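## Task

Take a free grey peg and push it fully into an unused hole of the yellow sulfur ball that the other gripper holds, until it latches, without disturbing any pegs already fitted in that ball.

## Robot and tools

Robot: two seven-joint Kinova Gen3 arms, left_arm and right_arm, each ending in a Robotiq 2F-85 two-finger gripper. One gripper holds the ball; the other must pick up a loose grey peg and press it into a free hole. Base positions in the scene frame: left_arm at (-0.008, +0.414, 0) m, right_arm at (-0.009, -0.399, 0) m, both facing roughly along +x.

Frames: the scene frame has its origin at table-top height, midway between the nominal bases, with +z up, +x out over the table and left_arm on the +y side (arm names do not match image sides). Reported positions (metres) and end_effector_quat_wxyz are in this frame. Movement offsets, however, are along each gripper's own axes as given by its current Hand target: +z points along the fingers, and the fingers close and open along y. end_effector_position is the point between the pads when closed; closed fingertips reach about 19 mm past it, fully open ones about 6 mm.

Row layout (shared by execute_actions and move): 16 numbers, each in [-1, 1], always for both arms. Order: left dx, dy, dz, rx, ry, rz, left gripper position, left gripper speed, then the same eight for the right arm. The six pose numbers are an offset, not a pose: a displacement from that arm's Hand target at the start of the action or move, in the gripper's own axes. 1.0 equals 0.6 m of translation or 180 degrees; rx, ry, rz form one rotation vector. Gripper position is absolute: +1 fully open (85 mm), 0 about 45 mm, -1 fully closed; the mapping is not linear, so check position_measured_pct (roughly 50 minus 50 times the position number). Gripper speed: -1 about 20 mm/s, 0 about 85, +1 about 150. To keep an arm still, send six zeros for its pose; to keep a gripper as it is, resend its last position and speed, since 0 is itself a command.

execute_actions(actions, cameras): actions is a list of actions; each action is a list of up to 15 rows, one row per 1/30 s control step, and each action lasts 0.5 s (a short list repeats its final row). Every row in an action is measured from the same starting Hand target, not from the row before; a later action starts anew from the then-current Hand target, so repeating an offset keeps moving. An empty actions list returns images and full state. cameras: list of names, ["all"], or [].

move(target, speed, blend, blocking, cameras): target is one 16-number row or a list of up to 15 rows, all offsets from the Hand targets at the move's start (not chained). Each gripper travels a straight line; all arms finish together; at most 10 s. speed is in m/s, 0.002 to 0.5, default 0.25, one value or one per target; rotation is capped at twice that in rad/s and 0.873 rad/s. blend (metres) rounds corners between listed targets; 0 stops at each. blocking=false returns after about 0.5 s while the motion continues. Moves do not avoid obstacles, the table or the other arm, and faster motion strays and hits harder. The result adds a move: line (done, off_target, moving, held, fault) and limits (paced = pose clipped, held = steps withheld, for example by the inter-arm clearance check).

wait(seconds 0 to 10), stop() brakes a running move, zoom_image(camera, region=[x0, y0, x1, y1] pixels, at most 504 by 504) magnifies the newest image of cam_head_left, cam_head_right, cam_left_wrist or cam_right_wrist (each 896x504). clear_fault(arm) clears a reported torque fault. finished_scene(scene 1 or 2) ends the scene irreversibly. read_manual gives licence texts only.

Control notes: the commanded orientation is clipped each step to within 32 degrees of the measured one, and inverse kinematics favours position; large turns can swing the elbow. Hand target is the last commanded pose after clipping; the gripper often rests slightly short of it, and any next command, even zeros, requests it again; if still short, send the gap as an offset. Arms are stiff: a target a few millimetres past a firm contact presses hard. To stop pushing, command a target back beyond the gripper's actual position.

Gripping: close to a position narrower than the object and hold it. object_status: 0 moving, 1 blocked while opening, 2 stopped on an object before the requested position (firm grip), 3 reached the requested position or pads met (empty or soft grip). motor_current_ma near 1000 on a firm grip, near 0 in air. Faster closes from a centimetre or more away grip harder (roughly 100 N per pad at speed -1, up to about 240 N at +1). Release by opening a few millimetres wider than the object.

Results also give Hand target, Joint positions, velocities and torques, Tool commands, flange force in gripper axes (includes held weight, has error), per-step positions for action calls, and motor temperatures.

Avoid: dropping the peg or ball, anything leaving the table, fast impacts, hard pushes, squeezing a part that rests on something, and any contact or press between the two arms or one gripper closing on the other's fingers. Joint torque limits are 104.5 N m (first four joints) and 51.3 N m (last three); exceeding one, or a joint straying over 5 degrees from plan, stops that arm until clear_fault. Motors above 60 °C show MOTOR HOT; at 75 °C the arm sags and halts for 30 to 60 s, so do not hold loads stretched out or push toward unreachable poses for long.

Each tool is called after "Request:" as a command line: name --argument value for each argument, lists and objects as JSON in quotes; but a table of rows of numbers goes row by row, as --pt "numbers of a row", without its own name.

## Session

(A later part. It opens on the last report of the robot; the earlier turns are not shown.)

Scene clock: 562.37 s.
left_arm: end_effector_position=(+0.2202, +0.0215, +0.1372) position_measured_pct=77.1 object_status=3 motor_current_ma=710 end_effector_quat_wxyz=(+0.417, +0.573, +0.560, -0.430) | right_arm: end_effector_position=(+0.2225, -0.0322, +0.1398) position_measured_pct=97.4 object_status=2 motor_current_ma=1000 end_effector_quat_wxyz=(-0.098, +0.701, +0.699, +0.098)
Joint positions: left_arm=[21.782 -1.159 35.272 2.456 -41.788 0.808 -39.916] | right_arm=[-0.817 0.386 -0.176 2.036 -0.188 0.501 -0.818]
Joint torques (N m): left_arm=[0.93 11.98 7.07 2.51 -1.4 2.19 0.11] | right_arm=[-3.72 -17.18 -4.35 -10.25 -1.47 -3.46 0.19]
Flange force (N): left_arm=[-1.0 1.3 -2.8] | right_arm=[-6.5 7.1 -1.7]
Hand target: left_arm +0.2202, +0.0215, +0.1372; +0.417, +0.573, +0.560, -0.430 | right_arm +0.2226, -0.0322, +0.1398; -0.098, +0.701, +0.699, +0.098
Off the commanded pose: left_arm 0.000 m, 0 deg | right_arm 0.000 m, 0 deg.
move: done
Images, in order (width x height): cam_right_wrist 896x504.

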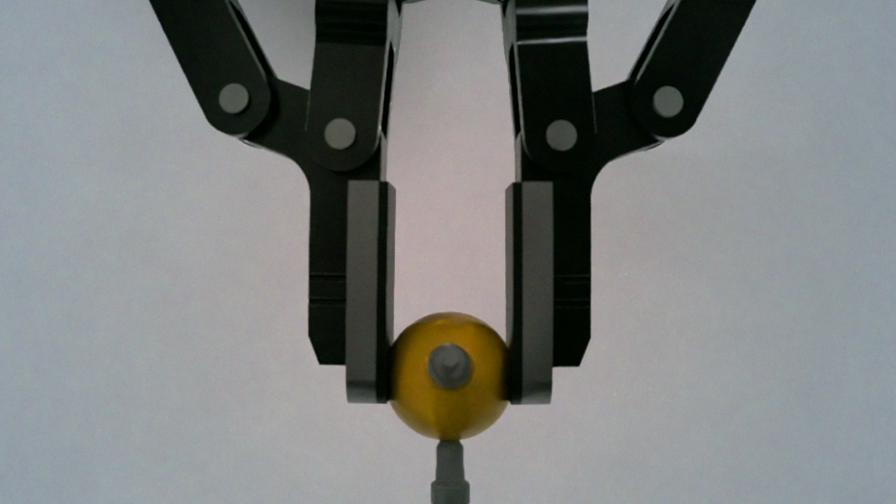

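Request:
move --target '[0,0,0,0,0,0,-0.662745,1,0.0017,0,0,0,0,0,-1,-1]' --speed 0.01 --cameras '["cam_right_wrist"]'

Request:
zoom_image --camera "cam_right_wrist" --region '[390, 394, 500, 504]'

Scene clock: 570.60 s.
left_arm: end_effector_position=(+0.2202, +0.0215, +0.1372) position_measured_pct=77.1 object_status=3 motor_current_ma=710 end_effector_quat_wxyz=(+0.417, +0.573, +0.560, -0.430) | right_arm: end_effector_position=(+0.2225, -0.0312, +0.1401) position_measured_pct=97.4 object_status=2 motor_current_ma=1000 end_effector_quat_wxyz=(-0.098, +0.701, +0.699, +0.098)
Joint positions: left_arm=[21.782 -1.159 35.272 2.456 -41.788 0.808 -39.916] | right_arm=[-0.819 0.387 -0.175 2.033 -0.187 0.503 -0.82]
Joint torques (N m): left_arm=[3.41 11.31 8.19 1.02 -1.39 2.24 0.09] | right_arm=[-5.98 -19.7 -6.83 -15.37 -2.57 -6 0.19]
Flange force (N): left_arm=[-0.8 1.4 -13.8] | right_arm=[-16.2 7.5 -1.7]
Hand target: left_arm +0.2202, +0.0215, +0.1372; +0.417, +0.573, +0.560, -0.430 | right_arm +0.2225, -0.0312, +0.1401; -0.098, +0.701, +0.699, +0.098
Off the commanded pose: left_arm 0.000 m, 0 deg | right_arm 0.000 m, 0 deg.
move: done
Images, in order (width x height): cam_right_wrist 896x504.

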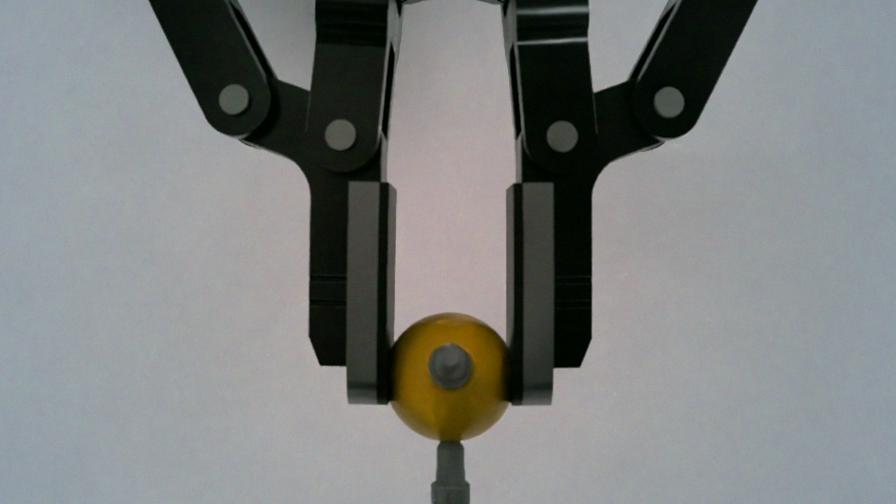

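Scaled by 4.582 from the camera's 896x504 image, which has a finer 1280x720 frame.

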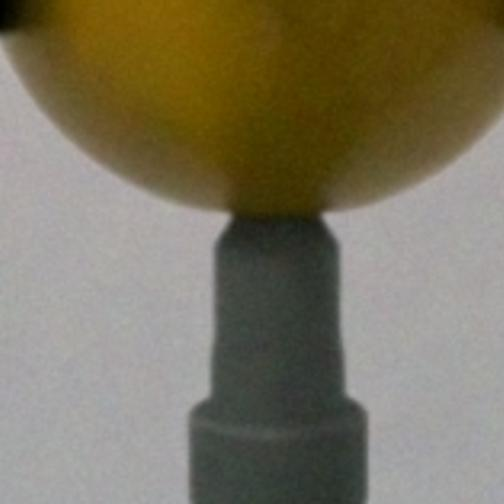

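Request:
move --target '[0,0,0,0,0,0,-0.662745,1,-0.0052,0,0,0,0,0,-1,-1]' --speed 0.02 --cameras '["all"]'

Request:
zoom_image --camera "cam_head_left" --region '[408, 338, 436, 362]'

Request:
zoom_image --camera "cam_head_right" --region '[398, 338, 426, 362]'

Request:
zoom_image --camera "cam_right_wrist" --region '[400, 294, 500, 394]'

Request:
zoom_image --camera "cam_right_wrist" --region '[400, 404, 500, 504]'

Scene clock: 591.50 s.
left_arm: end_effector_position=(+0.2201, +0.0215, +0.1372) position_measured_pct=77.1 object_status=3 motor_current_ma=710 end_effector_quat_wxyz=(+0.417, +0.573, +0.560, -0.430) | right_arm: end_effector_position=(+0.2225, -0.0341, +0.1392) position_measured_pct=97.4 object_status=2 motor_current_ma=1000 end_effector_quat_wxyz=(-0.098, +0.701, +0.699, +0.098)
Joint positions: left_arm=[21.782 -1.159 35.272 2.456 -41.788 0.808 -39.916] | right_arm=[-0.812 0.384 -0.178 2.041 -0.19 0.498 -0.813]
Joint torques (N m): left_arm=[-1.44 12.61 5.81 3.99 -1.4 2 0.14] | right_arm=[-1.41 -14.81 -1.84 -4.83 -0.33 -1.01 0.18]
Flange force (N): left_arm=[-1.4 1.0 7.9] | right_arm=[4.2 7.4 -1.7]
Hand target: left_arm +0.2202, +0.0215, +0.1372; +0.417, +0.573, +0.560, -0.430 | right_arm +0.2225, -0.0341, +0.1392; -0.098, +0.701, +0.699, +0.098
Off the commanded pose: left_arm 0.000 m, 0 deg | right_arm 0.000 m, 0 deg.
move: done

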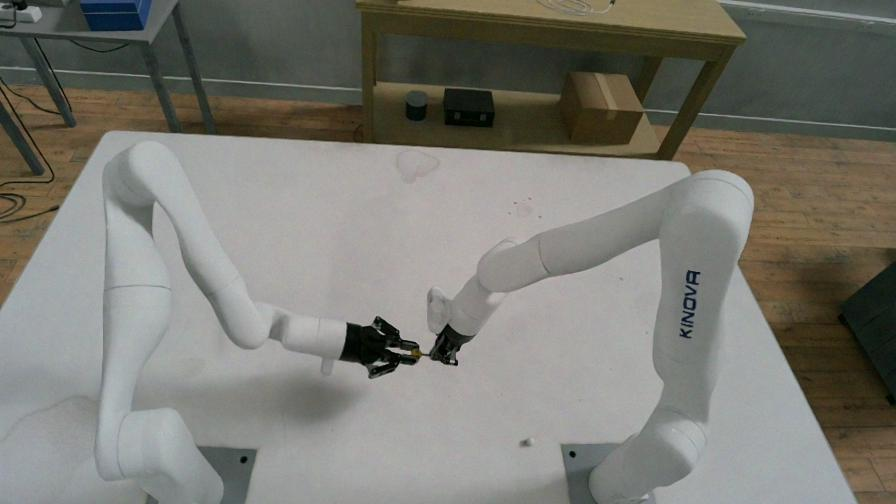

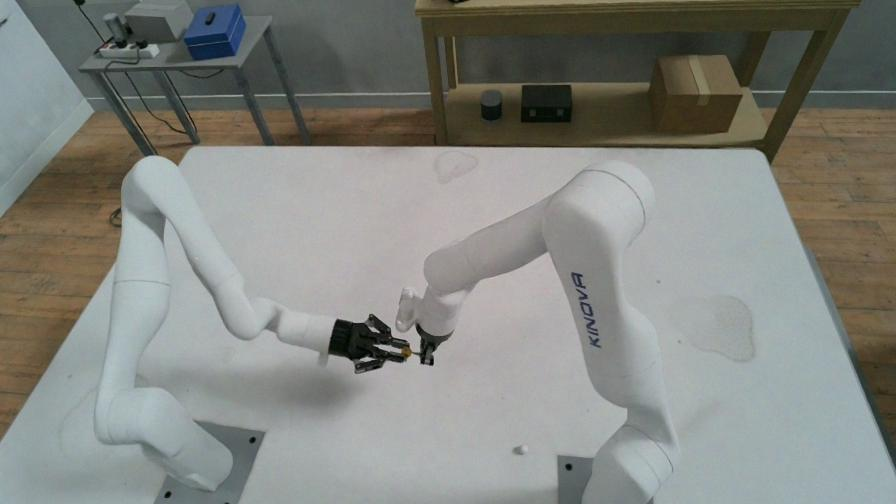

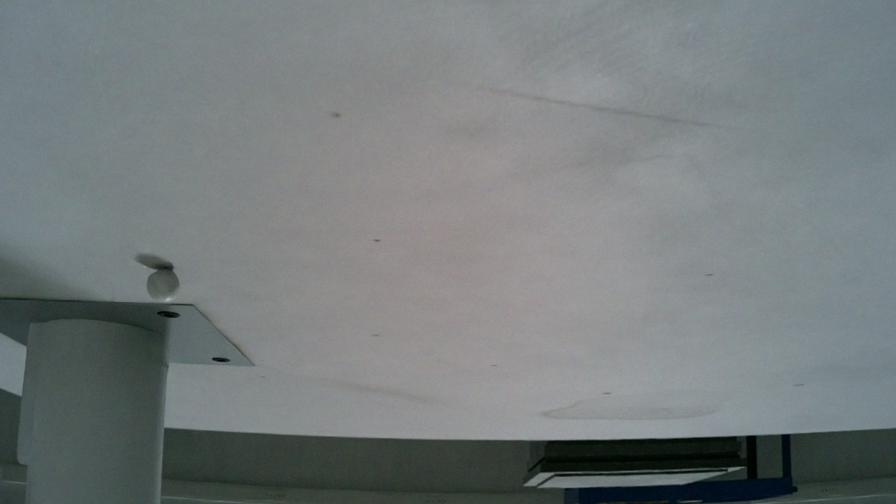

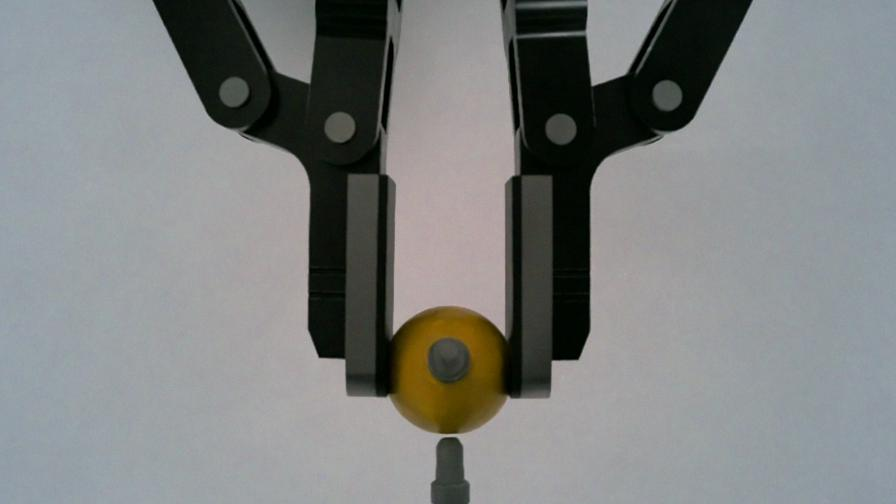

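Scaled by 18.000 from the camera's 896x504 image, which has a finer 1280x720 frame.

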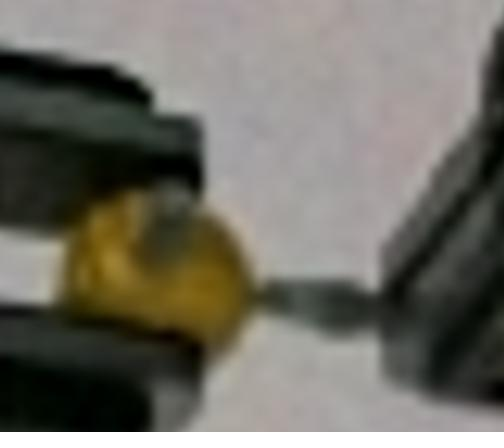

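Scaled by 18.000 from the camera's 896x504 image, which has a finer 1280x720 frame.

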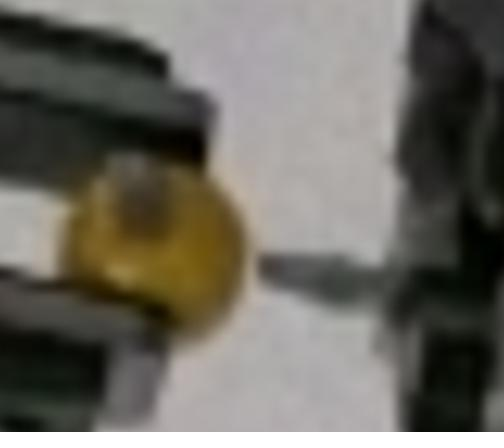

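Scaled by 5.040 from the camera's 896x504 image, which has a finer 1280x720 frame.

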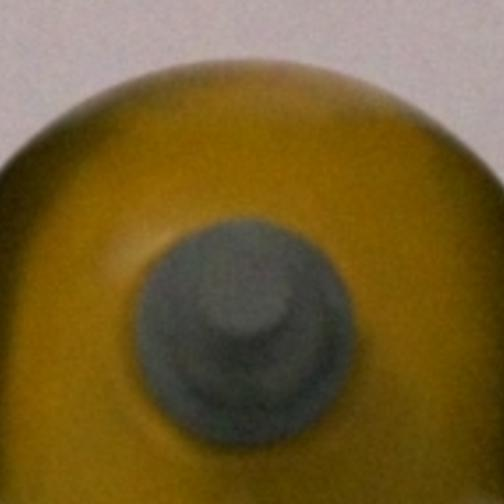

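Scaled by 5.040 from the camera's 896x504 image, which has a finer 1280x720 frame.

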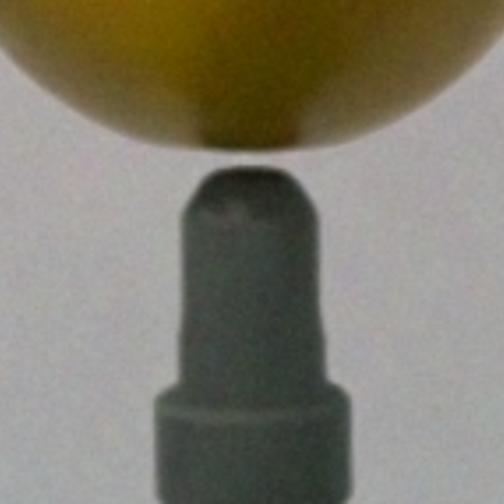

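Request:
move --pt "0 0 0 0 0 0 -0.662745 1 0 0 -0.0025 0 0 0 -1 -1" --pt "0 0 0 0 0 0 -0.662745 1 0.0035 0 -0.0025 0 0 0 -1 -1" --speed 0.02 --cameras '["cam_right_wrist"]'

Request:
zoom_image --camera "cam_right_wrist" --region '[390, 394, 500, 504]'

Scene clock: 613.97 s.
left_arm: end_effector_position=(+0.2202, +0.0216, +0.1372) position_measured_pct=77.1 object_status=3 motor_current_ma=710 end_effector_quat_wxyz=(+0.417, +0.573, +0.560, -0.430) | right_arm: end_effector_position=(+0.2226, -0.0327, +0.1412) position_measured_pct=97.4 object_status=2 motor_current_ma=1000 end_effector_quat_wxyz=(-0.098, +0.701, +0.699, +0.098)
Joint positions: left_arm=[21.782 -1.159 35.272 2.456 -41.788 0.808 -39.916] | right_arm=[-0.816 0.382 -0.176 2.035 -0.188 0.506 -0.818]
Joint torques (N m): left_arm=[0.83 12.25 7.49 2.32 -1.48 2.56 0.11] | right_arm=[-3.78 -16.52 -4.47 -9.98 -1.51 -3.29 0.15]
Flange force (N): left_arm=[0.1 0.9 -2.8] | right_arm=[-6.6 6.9 -2.8]
Hand target: left_arm +0.2202, +0.0215, +0.1372; +0.417, +0.573, +0.560, -0.430 | right_arm +0.2226, -0.0326, +0.1412; -0.098, +0.701, +0.699, +0.098
Off the commanded pose: left_arm 0.000 m, 0 deg | right_arm 0.000 m, 0 deg.
move: done
Images, in order (width x height): cam_right_wrist 896x504.

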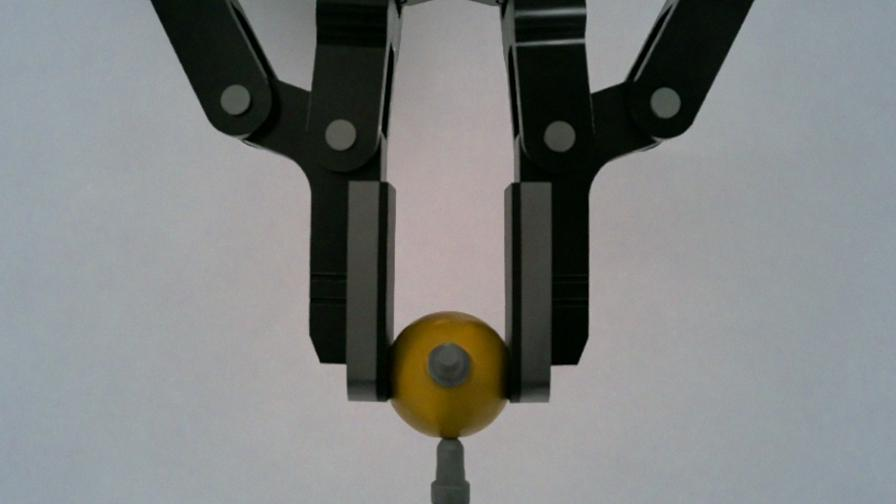

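Scaled by 4.582 from the camera's 896x504 image, which has a finer 1280x720 frame.

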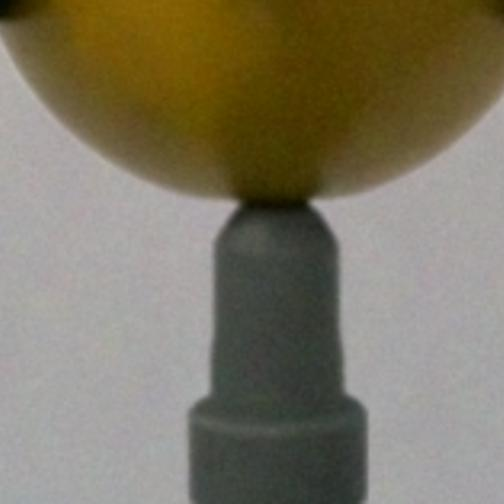

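Request:
move --pt "0 0 0 0 0 0 -0.662745 1 -0.0035 0 0 0 0 0 -1 -1" --pt "0 0 0 0 0 0 -0.662745 1 -0.0035 0 0.003 0 0 0 -1 -1" --pt "0 0 0 0 0 0 -0.662745 1 0.0017 0 0.003 0 0 0 -1 -1" --speed 0.02 --cameras '["cam_right_wrist"]'

Request:
zoom_image --camera "cam_right_wrist" --region '[390, 394, 500, 504]'

Scene clock: 629.27 s.
left_arm: end_effector_position=(+0.2203, +0.0216, +0.1372) position_measured_pct=77.1 object_status=3 motor_current_ma=710 end_effector_quat_wxyz=(+0.417, +0.573, +0.560, -0.430) | right_arm: end_effector_position=(+0.2225, -0.0312, +0.1397) position_measured_pct=97.4 object_status=2 motor_current_ma=1000 end_effector_quat_wxyz=(-0.098, +0.701, +0.699, +0.098)
Joint positions: left_arm=[21.782 -1.159 35.272 2.456 -41.788 0.808 -39.916] | right_arm=[-0.819 0.387 -0.175 2.033 -0.187 0.502 -0.82]
Joint torques (N m): left_arm=[3.04 11.42 7.92 1.17 -1.31 2.22 0.1] | right_arm=[-5.74 -19.33 -6.5 -15 -2.45 -5.5 0.23]
Flange force (N): left_arm=[-0.9 1.5 -12.4] | right_arm=[-16.1 6.6 -1.2]
Hand target: left_arm +0.2202, +0.0215, +0.1372; +0.417, +0.573, +0.560, -0.430 | right_arm +0.2225, -0.0311, +0.1398; -0.098, +0.701, +0.699, +0.098
Off the commanded pose: left_arm 0.000 m, 0 deg | right_arm 0.000 m, 0 deg.
move: done
Images, in order (width x height): cam_right_wrist 896x504.

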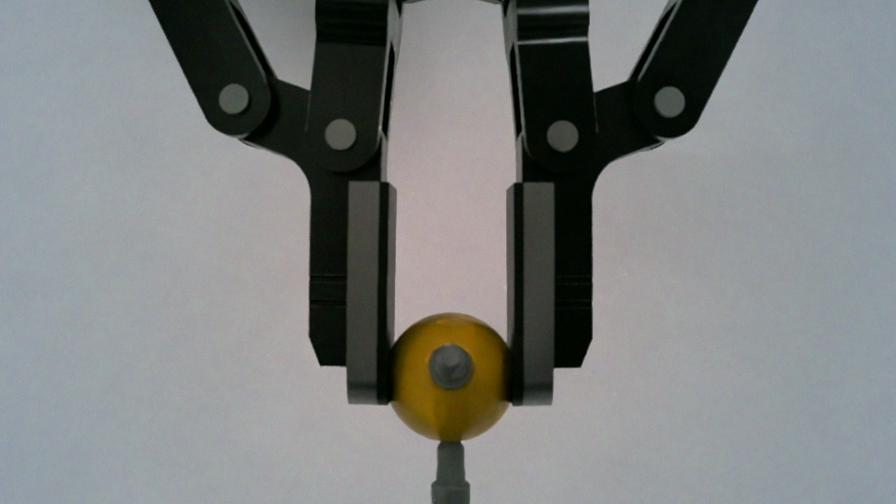

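Scaled by 4.582 from the camera's 896x504 image, which has a finer 1280x720 frame.

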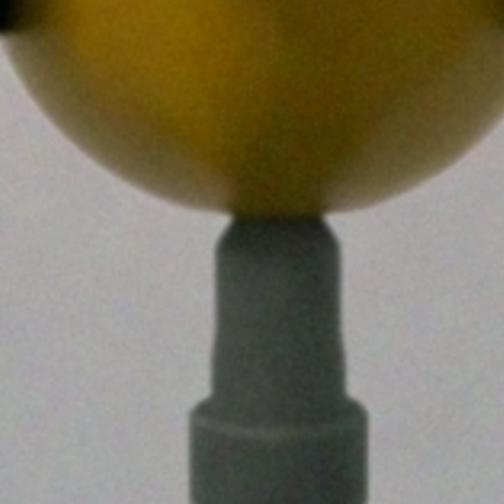

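Request:
move --target '[0,0,0,0,0,0,-0.662745,1,0.0017,0.0004,0,0,0,0,-1,-1]' --speed 0.01 --cameras '["cam_right_wrist"]'

Request:
zoom_image --camera "cam_right_wrist" --region '[390, 394, 500, 504]'

Scene clock: 641.43 s.
left_arm: end_effector_position=(+0.2202, +0.0215, +0.1372) position_measured_pct=77.1 object_status=3 motor_current_ma=710 end_effector_quat_wxyz=(+0.417, +0.573, +0.560, -0.430) | right_arm: end_effector_position=(+0.2228, -0.0301, +0.1401) position_measured_pct=97.4 object_status=2 motor_current_ma=1000 end_effector_quat_wxyz=(-0.098, +0.701, +0.699, +0.098)
Joint positions: left_arm=[21.782 -1.159 35.272 2.456 -41.788 0.808 -39.916] | right_arm=[-0.821 0.388 -0.175 2.03 -0.186 0.504 -0.822]
Joint torques (N m): left_arm=[5.9 10.38 9.11 0.17 -1.43 1.91 0.08] | right_arm=[-7.58 -22.26 -8.68 -20.56 -3.51 -8.42 0.15]
Flange force (N): left_arm=[-1.4 2.2 -23.5] | right_arm=[-25.6 6.3 -0.9]
Hand target: left_arm +0.2202, +0.0215, +0.1372; +0.417, +0.573, +0.560, -0.430 | right_arm +0.2228, -0.0301, +0.1401; -0.098, +0.701, +0.699, +0.098
Off the commanded pose: left_arm 0.000 m, 0 deg | right_arm 0.000 m, 0 deg.
move: done
Images, in order (width x height): cam_right_wrist 896x504.

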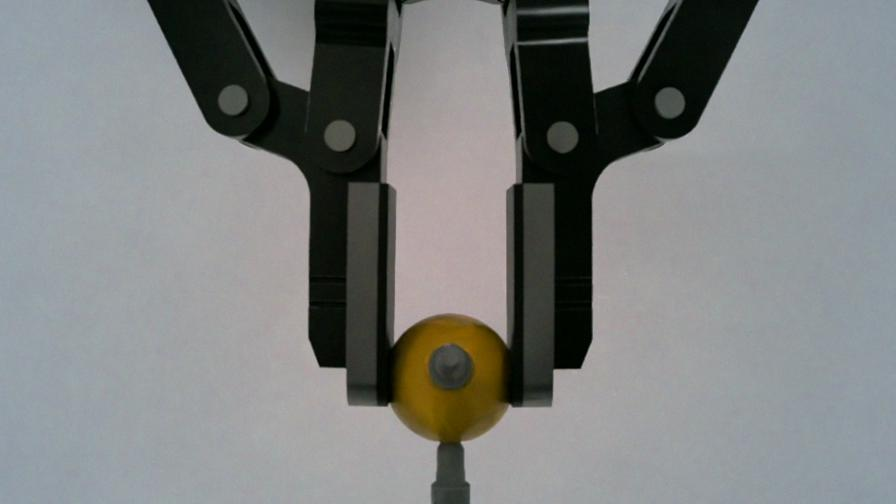

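Scaled by 4.582 from the camera's 896x504 image, which has a finer 1280x720 frame.

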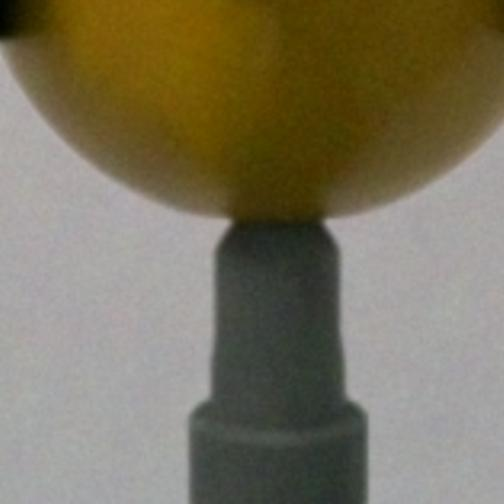

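Request:
move --pt "0 0 0 0 0 0 -0.662745 1 -0.007 0 0 0 0 0 -1 -1" --pt "0 0 0 0 0 0 -0.662745 1 -0.007 0 0.0022 0 0 0 -1 -1" --pt "0 0 0 0 0 0 -0.662745 1 -0.0034 0 0.0022 0 0 0 -1 -1" --speed 0.02 --cameras '["cam_right_wrist"]'

Request:
zoom_image --camera "cam_right_wrist" --region '[390, 394, 500, 504]'

Scene clock: 681.27 s.
left_arm: end_effector_position=(+0.2202, +0.0215, +0.1372) position_measured_pct=77.1 object_status=3 motor_current_ma=710 end_effector_quat_wxyz=(+0.417, +0.573, +0.560, -0.430) | right_arm: end_effector_position=(+0.2228, -0.0317, +0.1382) position_measured_pct=97.4 object_status=2 motor_current_ma=1000 end_effector_quat_wxyz=(-0.098, +0.701, +0.699, +0.098)
Joint positions: left_arm=[21.782 -1.159 35.272 2.456 -41.788 0.808 -39.916] | right_arm=[-0.817 0.39 -0.177 2.036 -0.187 0.497 -0.818]
Joint torques (N m): left_arm=[-1.07 12.31 5.42 4.07 -1.34 1.68 0.08] | right_arm=[-1.34 -15.63 -1.97 -5.72 -0.44 -1.33 0.14]
Flange force (N): left_arm=[-2.8 1.9 6.7] | right_arm=[3.2 6.7 -0.4]
Hand target: left_arm +0.2202, +0.0215, +0.1372; +0.417, +0.573, +0.560, -0.430 | right_arm +0.2228, -0.0317, +0.1382; -0.098, +0.701, +0.699, +0.098
Off the commanded pose: left_arm 0.000 m, 0 deg | right_arm 0.000 m, 0 deg.
move: done
Images, in order (width x height): cam_right_wrist 896x504.

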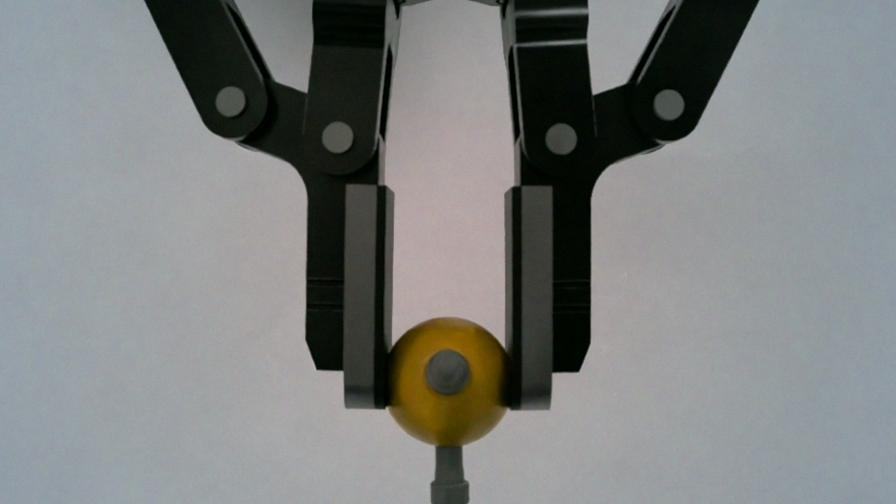

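Scaled by 4.582 from the camera's 896x504 image, which has a finer 1280x720 frame.

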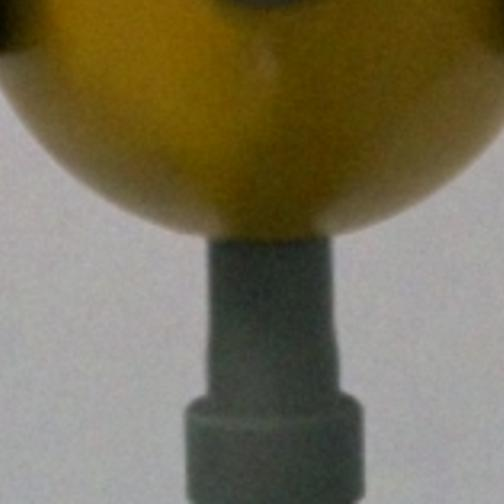

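Request:
move --pt "0 0 0 0 0 0 -0.662745 1 0 -0.0003 0.0008 0 0 0 -1 -1" --pt "0 0 0 0 0 0 -0.662745 1 0.0025 -0.0003 0.0008 0 0 0 -1 -1" --speed 0.01 --cameras '["cam_right_wrist"]'

Request:
zoom_image --camera "cam_right_wrist" --region '[390, 394, 500, 504]'

Scene clock: 689.53 s.
left_arm: end_effector_position=(+0.2202, +0.0215, +0.1372) position_measured_pct=77.1 object_status=3 motor_current_ma=710 end_effector_quat_wxyz=(+0.417, +0.573, +0.560, -0.430) | right_arm: end_effector_position=(+0.2226, -0.0301, +0.1382) position_measured_pct=97.4 object_status=2 motor_current_ma=1000 end_effector_quat_wxyz=(-0.098, +0.701, +0.699, +0.098)
Joint positions: left_arm=[21.782 -1.159 35.272 2.456 -41.788 0.808 -39.916] | right_arm=[-0.821 0.392 -0.175 2.033 -0.186 0.497 -0.822]
Joint torques (N m): left_arm=[-1.16 12.38 5.3 4.22 -1.3 1.62 0.1] | right_arm=[-1.33 -15.61 -1.75 -5.45 -0.34 -1.24 0.13]
Flange force (N): left_arm=[-2.7 2.1 7.1] | right_arm=[3.5 7.1 -0.4]
Hand target: left_arm +0.2202, +0.0215, +0.1372; +0.417, +0.573, +0.560, -0.430 | right_arm +0.2226, -0.0301, +0.1382; -0.098, +0.701, +0.699, +0.098
Off the commanded pose: left_arm 0.000 m, 0 deg | right_arm 0.000 m, 0 deg.
move: done
Images, in order (width x height): cam_right_wrist 896x504.

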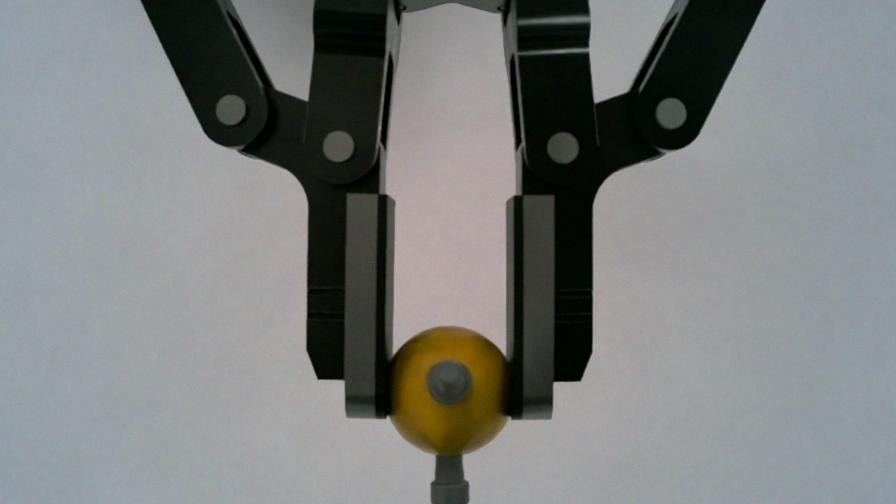

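Scaled by 4.582 from the camera's 896x504 image, which has a finer 1280x720 frame.

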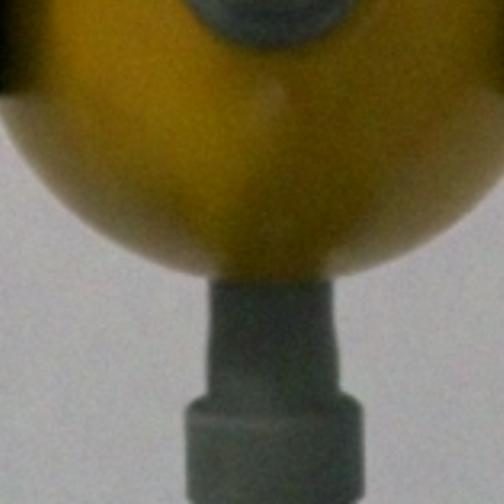

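Request:
move --target '[0,0,0,0,0,0,-0.662745,1,0.0033,0,0.0006,0,0,0,-1,-1]' --speed 0.01 --cameras '["cam_right_wrist"]'

Request:
zoom_image --camera "cam_right_wrist" --region '[390, 394, 500, 504]'

Scene clock: 694.37 s.
left_arm: end_effector_position=(+0.2202, +0.0215, +0.1372) position_measured_pct=77.1 object_status=3 motor_current_ma=710 end_effector_quat_wxyz=(+0.417, +0.573, +0.560, -0.430) | right_arm: end_effector_position=(+0.2226, -0.0281, +0.1384) position_measured_pct=97.4 object_status=2 motor_current_ma=1000 end_effector_quat_wxyz=(-0.098, +0.701, +0.699, +0.098)
Joint positions: left_arm=[21.782 -1.159 35.272 2.456 -41.788 0.808 -39.916] | right_arm=[-0.826 0.394 -0.174 2.028 -0.185 0.5 -0.826]
Joint torques (N m): left_arm=[-1.21 12.47 5.66 4.25 -1.44 1.78 0.11] | right_arm=[-1.17 -15.33 -1.64 -5.27 -0.31 -1.17 0.16]
Flange force (N): left_arm=[-1.9 1.6 7.7] | right_arm=[4.0 6.6 -1.0]
Hand target: left_arm +0.2202, +0.0215, +0.1372; +0.417, +0.573, +0.560, -0.430 | right_arm +0.2226, -0.0281, +0.1384; -0.098, +0.701, +0.699, +0.098
Off the commanded pose: left_arm 0.000 m, 0 deg | right_arm 0.000 m, 0 deg.
move: done
Images, in order (width x height): cam_right_wrist 896x504.

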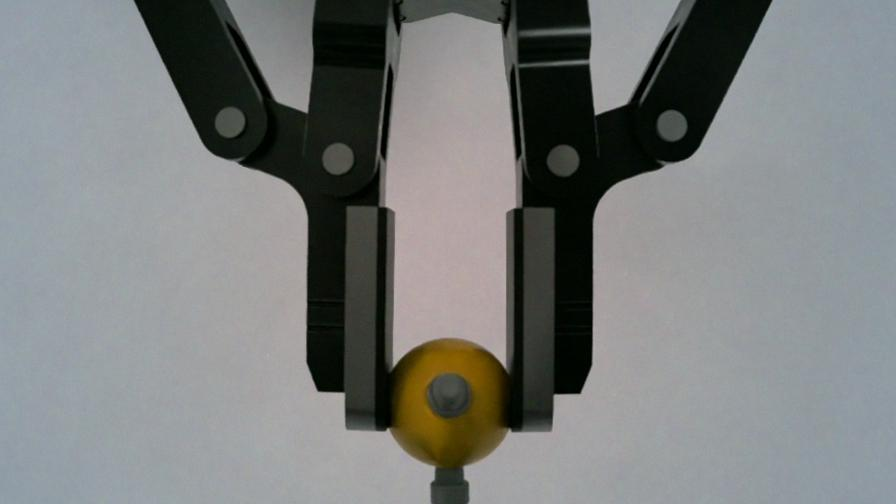

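Scaled by 4.582 from the camera's 896x504 image, which has a finer 1280x720 frame.

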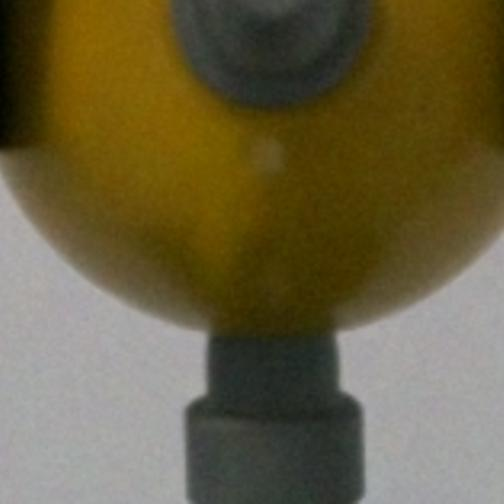

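Request:
move --target '[0,0,0,0,0,0,-0.662745,1,0.0025,0,0.0003,0,0,0,-1,-1]' --speed 0.01

Request:
move --target '[0,0,0,0,0,0,-0.662745,1,0.002,0,0,0,0,0,-1,-1]' --speed 0.01 --cameras '["cam_right_wrist"]'

Request:
zoom_image --camera "cam_right_wrist" --region '[390, 394, 500, 504]'

Scene clock: 700.90 s.
left_arm: end_effector_position=(+0.2202, +0.0215, +0.1372) position_measured_pct=77.1 object_status=3 motor_current_ma=710 end_effector_quat_wxyz=(+0.417, +0.573, +0.560, -0.430) | right_arm: end_effector_position=(+0.2226, -0.0266, +0.1386) position_measured_pct=97.4 object_status=2 motor_current_ma=1000 end_effector_quat_wxyz=(-0.098, +0.701, +0.699, +0.098)
Joint positions: left_arm=[21.782 -1.159 35.272 2.456 -41.788 0.808 -39.916] | right_arm=[-0.829 0.396 -0.172 2.024 -0.183 0.502 -0.83]
Joint torques (N m): left_arm=[-1.05 12.46 5.76 4.37 -1.52 1.76 0.09] | right_arm=[-1.14 -15.37 -1.61 -5.43 -0.32 -1.28 0.17]
Flange force (N): left_arm=[-1.8 2.0 7.5] | right_arm=[3.9 6.4 -1.2]
Hand target: left_arm +0.2202, +0.0215, +0.1372; +0.417, +0.573, +0.560, -0.430 | right_arm +0.2226, -0.0266, +0.1386; -0.098, +0.701, +0.699, +0.098
Off the commanded pose: left_arm 0.000 m, 0 deg | right_arm 0.000 m, 0 deg.
move: done

Scene clock: 701.60 s.
left_arm: end_effector_position=(+0.2202, +0.0215, +0.1372) position_measured_pct=77.1 object_status=3 motor_current_ma=710 end_effector_quat_wxyz=(+0.417, +0.573, +0.560, -0.430) | right_arm: end_effector_position=(+0.2226, -0.0255, +0.1390) position_measured_pct=97.4 object_status=2 motor_current_ma=1000 end_effector_quat_wxyz=(-0.098, +0.701, +0.699, +0.098)
Joint positions: left_arm=[21.782 -1.159 35.272 2.456 -41.788 0.808 -39.916] | right_arm=[-0.832 0.396 -0.171 2.021 -0.182 0.504 -0.832]
Joint torques (N m): left_arm=[-0.28 12.29 6.17 3.91 -1.52 1.85 0.1] | right_arm=[-1.87 -16.11 -2.39 -6.99 -0.62 -2.01 0.16]
Flange force (N): left_arm=[-1.6 2.1 4.1] | right_arm=[0.8 6.5 -1.2]
Hand target: left_arm +0.2202, +0.0215, +0.1372; +0.417, +0.573, +0.560, -0.430 | right_arm +0.2226, -0.0255, +0.1390; -0.098, +0.701, +0.699, +0.098
Off the commanded pose: left_arm 0.000 m, 0 deg | right_arm 0.000 m, 0 deg.
move: done
Images, in order (width x height): cam_right_wrist 896x504.

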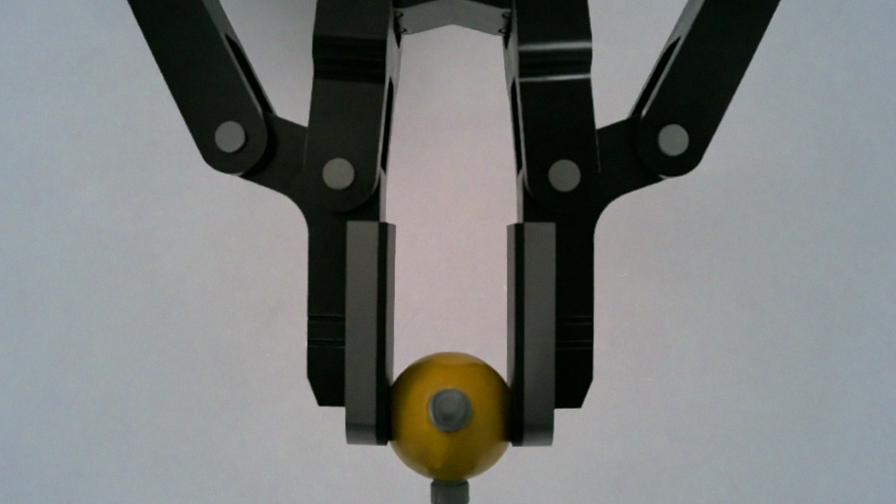

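Scaled by 4.582 from the camera's 896x504 image, which has a finer 1280x720 frame.

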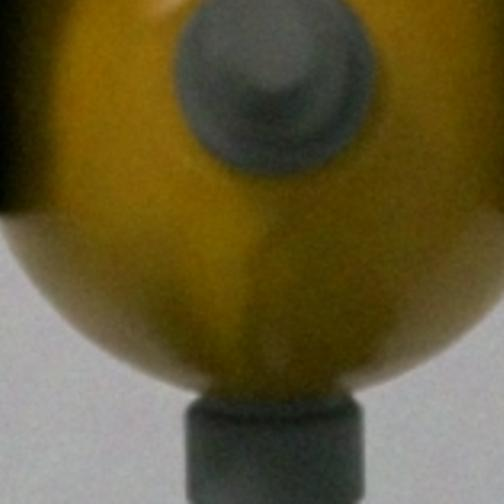

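Request:
move --target '[0,0,0,0,0,0,-0.662745,1,0.0013,0,0,0,0,0,-1,-1]' --speed 0.01

Request:
move --target '[0,0,0,0,0,0,-0.662745,1,0.0013,0,0,0,0,0,-1,-1]' --speed 0.01 --cameras '["cam_right_wrist"]'

Request:
zoom_image --camera "cam_right_wrist" --region '[390, 394, 500, 504]'

Scene clock: 712.67 s.
left_arm: end_effector_position=(+0.2202, +0.0215, +0.1372) position_measured_pct=77.1 object_status=3 motor_current_ma=710 end_effector_quat_wxyz=(+0.417, +0.573, +0.560, -0.430) | right_arm: end_effector_position=(+0.2226, -0.0247, +0.1392) position_measured_pct=97.4 object_status=2 motor_current_ma=1000 end_effector_quat_wxyz=(-0.098, +0.701, +0.699, +0.098)
Joint positions: left_arm=[21.782 -1.159 35.272 2.456 -41.788 0.808 -39.916] | right_arm=[-0.833 0.397 -0.171 2.019 -0.182 0.505 -0.834]
Joint torques (N m): left_arm=[0.28 12.17 6.63 3.33 -1.47 2.02 0.11] | right_arm=[-2.67 -16.8 -3.25 -8.53 -1.04 -2.74 0.17]
Flange force (N): left_arm=[-1.1 1.8 1.0] | right_arm=[-2.3 6.7 -1.4]
Hand target: left_arm +0.2202, +0.0215, +0.1372; +0.417, +0.573, +0.560, -0.430 | right_arm +0.2226, -0.0247, +0.1392; -0.098, +0.701, +0.699, +0.098
Off the commanded pose: left_arm 0.000 m, 0 deg | right_arm 0.000 m, 0 deg.
move: done

Scene clock: 713.37 s.
left_arm: end_effector_position=(+0.2202, +0.0215, +0.1372) position_measured_pct=77.1 object_status=3 motor_current_ma=710 end_effector_quat_wxyz=(+0.417, +0.573, +0.560, -0.430) | right_arm: end_effector_position=(+0.2226, -0.0240, +0.1394) position_measured_pct=97.4 object_status=2 motor_current_ma=1000 end_effector_quat_wxyz=(-0.098, +0.701, +0.699, +0.098)
Joint positions: left_arm=[21.782 -1.159 35.272 2.456 -41.788 0.808 -39.916] | right_arm=[-0.835 0.398 -0.17 2.017 -0.181 0.506 -0.836]
Joint torques (N m): left_arm=[0.95 11.98 6.98 2.88 -1.52 2.07 0.09] | right_arm=[-3.25 -17.38 -3.92 -9.85 -1.29 -3.39 0.17]
Flange force (N): left_arm=[-1.2 1.7 -1.9] | right_arm=[-4.8 6.7 -1.6]
Hand target: left_arm +0.2202, +0.0215, +0.1372; +0.417, +0.573, +0.560, -0.430 | right_arm +0.2226, -0.0240, +0.1394; -0.098, +0.701, +0.699, +0.098
Off the commanded pose: left_arm 0.000 m, 0 deg | right_arm 0.000 m, 0 deg.
move: done
Images, in order (width x height): cam_right_wrist 896x504.

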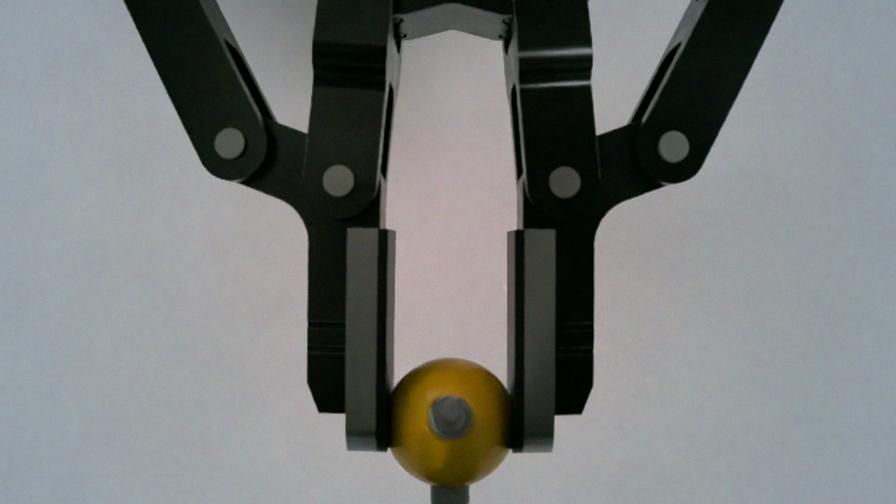

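Scaled by 4.582 from the camera's 896x504 image, which has a finer 1280x720 frame.

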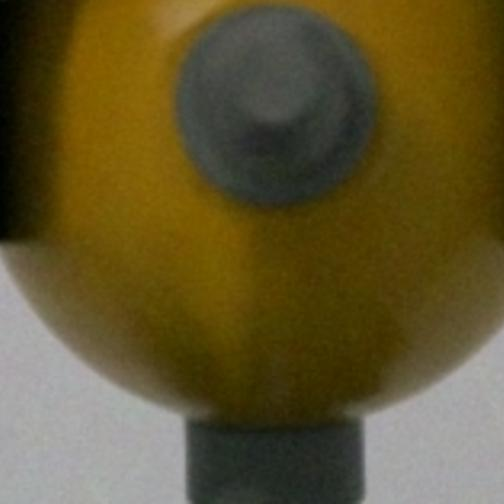

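Request:
move --target '[0,0,0,0,0,0,-0.662745,1,0.0017,0,0,0,0,0,-1,-1]' --speed 0.01

Request:
move --target '[0,0,0,0,0,0,-0.662745,1,0.0017,0,0,0,0,0,-1,-1]' --speed 0.01 --cameras '["cam_right_wrist"]'

Request:
zoom_image --camera "cam_right_wrist" --region '[390, 394, 500, 504]'

Scene clock: 720.03 s.
left_arm: end_effector_position=(+0.2202, +0.0215, +0.1372) position_measured_pct=77.1 object_status=3 motor_current_ma=710 end_effector_quat_wxyz=(+0.417, +0.573, +0.560, -0.430) | right_arm: end_effector_position=(+0.2226, -0.0230, +0.1396) position_measured_pct=97.4 object_status=2 motor_current_ma=1000 end_effector_quat_wxyz=(-0.098, +0.701, +0.699, +0.098)
Joint positions: left_arm=[21.782 -1.159 35.272 2.456 -41.788 0.808 -39.916] | right_arm=[-0.837 0.398 -0.169 2.014 -0.18 0.508 -0.838]
Joint torques (N m): left_arm=[3.2 11.39 8.34 1.85 -1.64 2.21 0.09] | right_arm=[-5.1 -19.31 -5.93 -14.47 -2.22 -5.62 0.19]
Flange force (N): left_arm=[-0.4 2.2 -11.2] | right_arm=[-13.7 6.2 -2.1]
Hand target: left_arm +0.2202, +0.0215, +0.1372; +0.417, +0.573, +0.560, -0.430 | right_arm +0.2226, -0.0230, +0.1397; -0.098, +0.701, +0.699, +0.098
Off the commanded pose: left_arm 0.000 m, 0 deg | right_arm 0.000 m, 0 deg.
move: done

Scene clock: 720.73 s.
left_arm: end_effector_position=(+0.2202, +0.0215, +0.1372) position_measured_pct=77.1 object_status=3 motor_current_ma=710 end_effector_quat_wxyz=(+0.417, +0.573, +0.560, -0.430) | right_arm: end_effector_position=(+0.2226, -0.0220, +0.1399) position_measured_pct=97.4 object_status=2 motor_current_ma=1000 end_effector_quat_wxyz=(-0.098, +0.701, +0.699, +0.098)
Joint positions: left_arm=[21.782 -1.159 35.272 2.456 -41.788 0.808 -39.916] | right_arm=[-0.84 0.399 -0.168 2.011 -0.179 0.509 -0.841]
Joint torques (N m): left_arm=[5.43 10.83 9.65 0.29 -1.61 2.45 0.08] | right_arm=[-7.43 -21.56 -8.39 -19.42 -3.31 -8.04 0.21]
Flange force (N): left_arm=[0.3 2.1 -21.5] | right_arm=[-23.5 6.5 -2.5]
Hand target: left_arm +0.2202, +0.0215, +0.1372; +0.417, +0.573, +0.560, -0.430 | right_arm +0.2226, -0.0220, +0.1400; -0.098, +0.701, +0.699, +0.098
Off the commanded pose: left_arm 0.000 m, 0 deg | right_arm 0.000 m, 0 deg.
move: done
Images, in order (width x height): cam_right_wrist 896x504.

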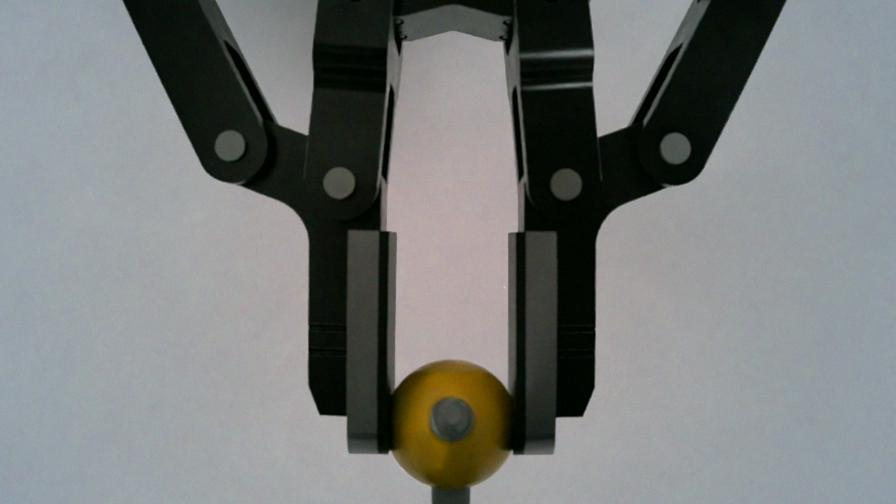

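Scaled by 4.582 from the camera's 896x504 image, which has a finer 1280x720 frame.

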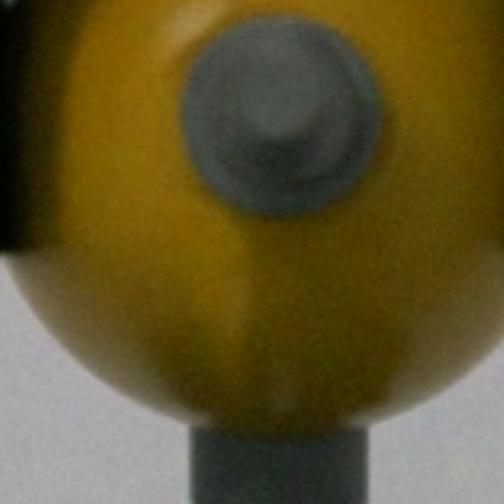

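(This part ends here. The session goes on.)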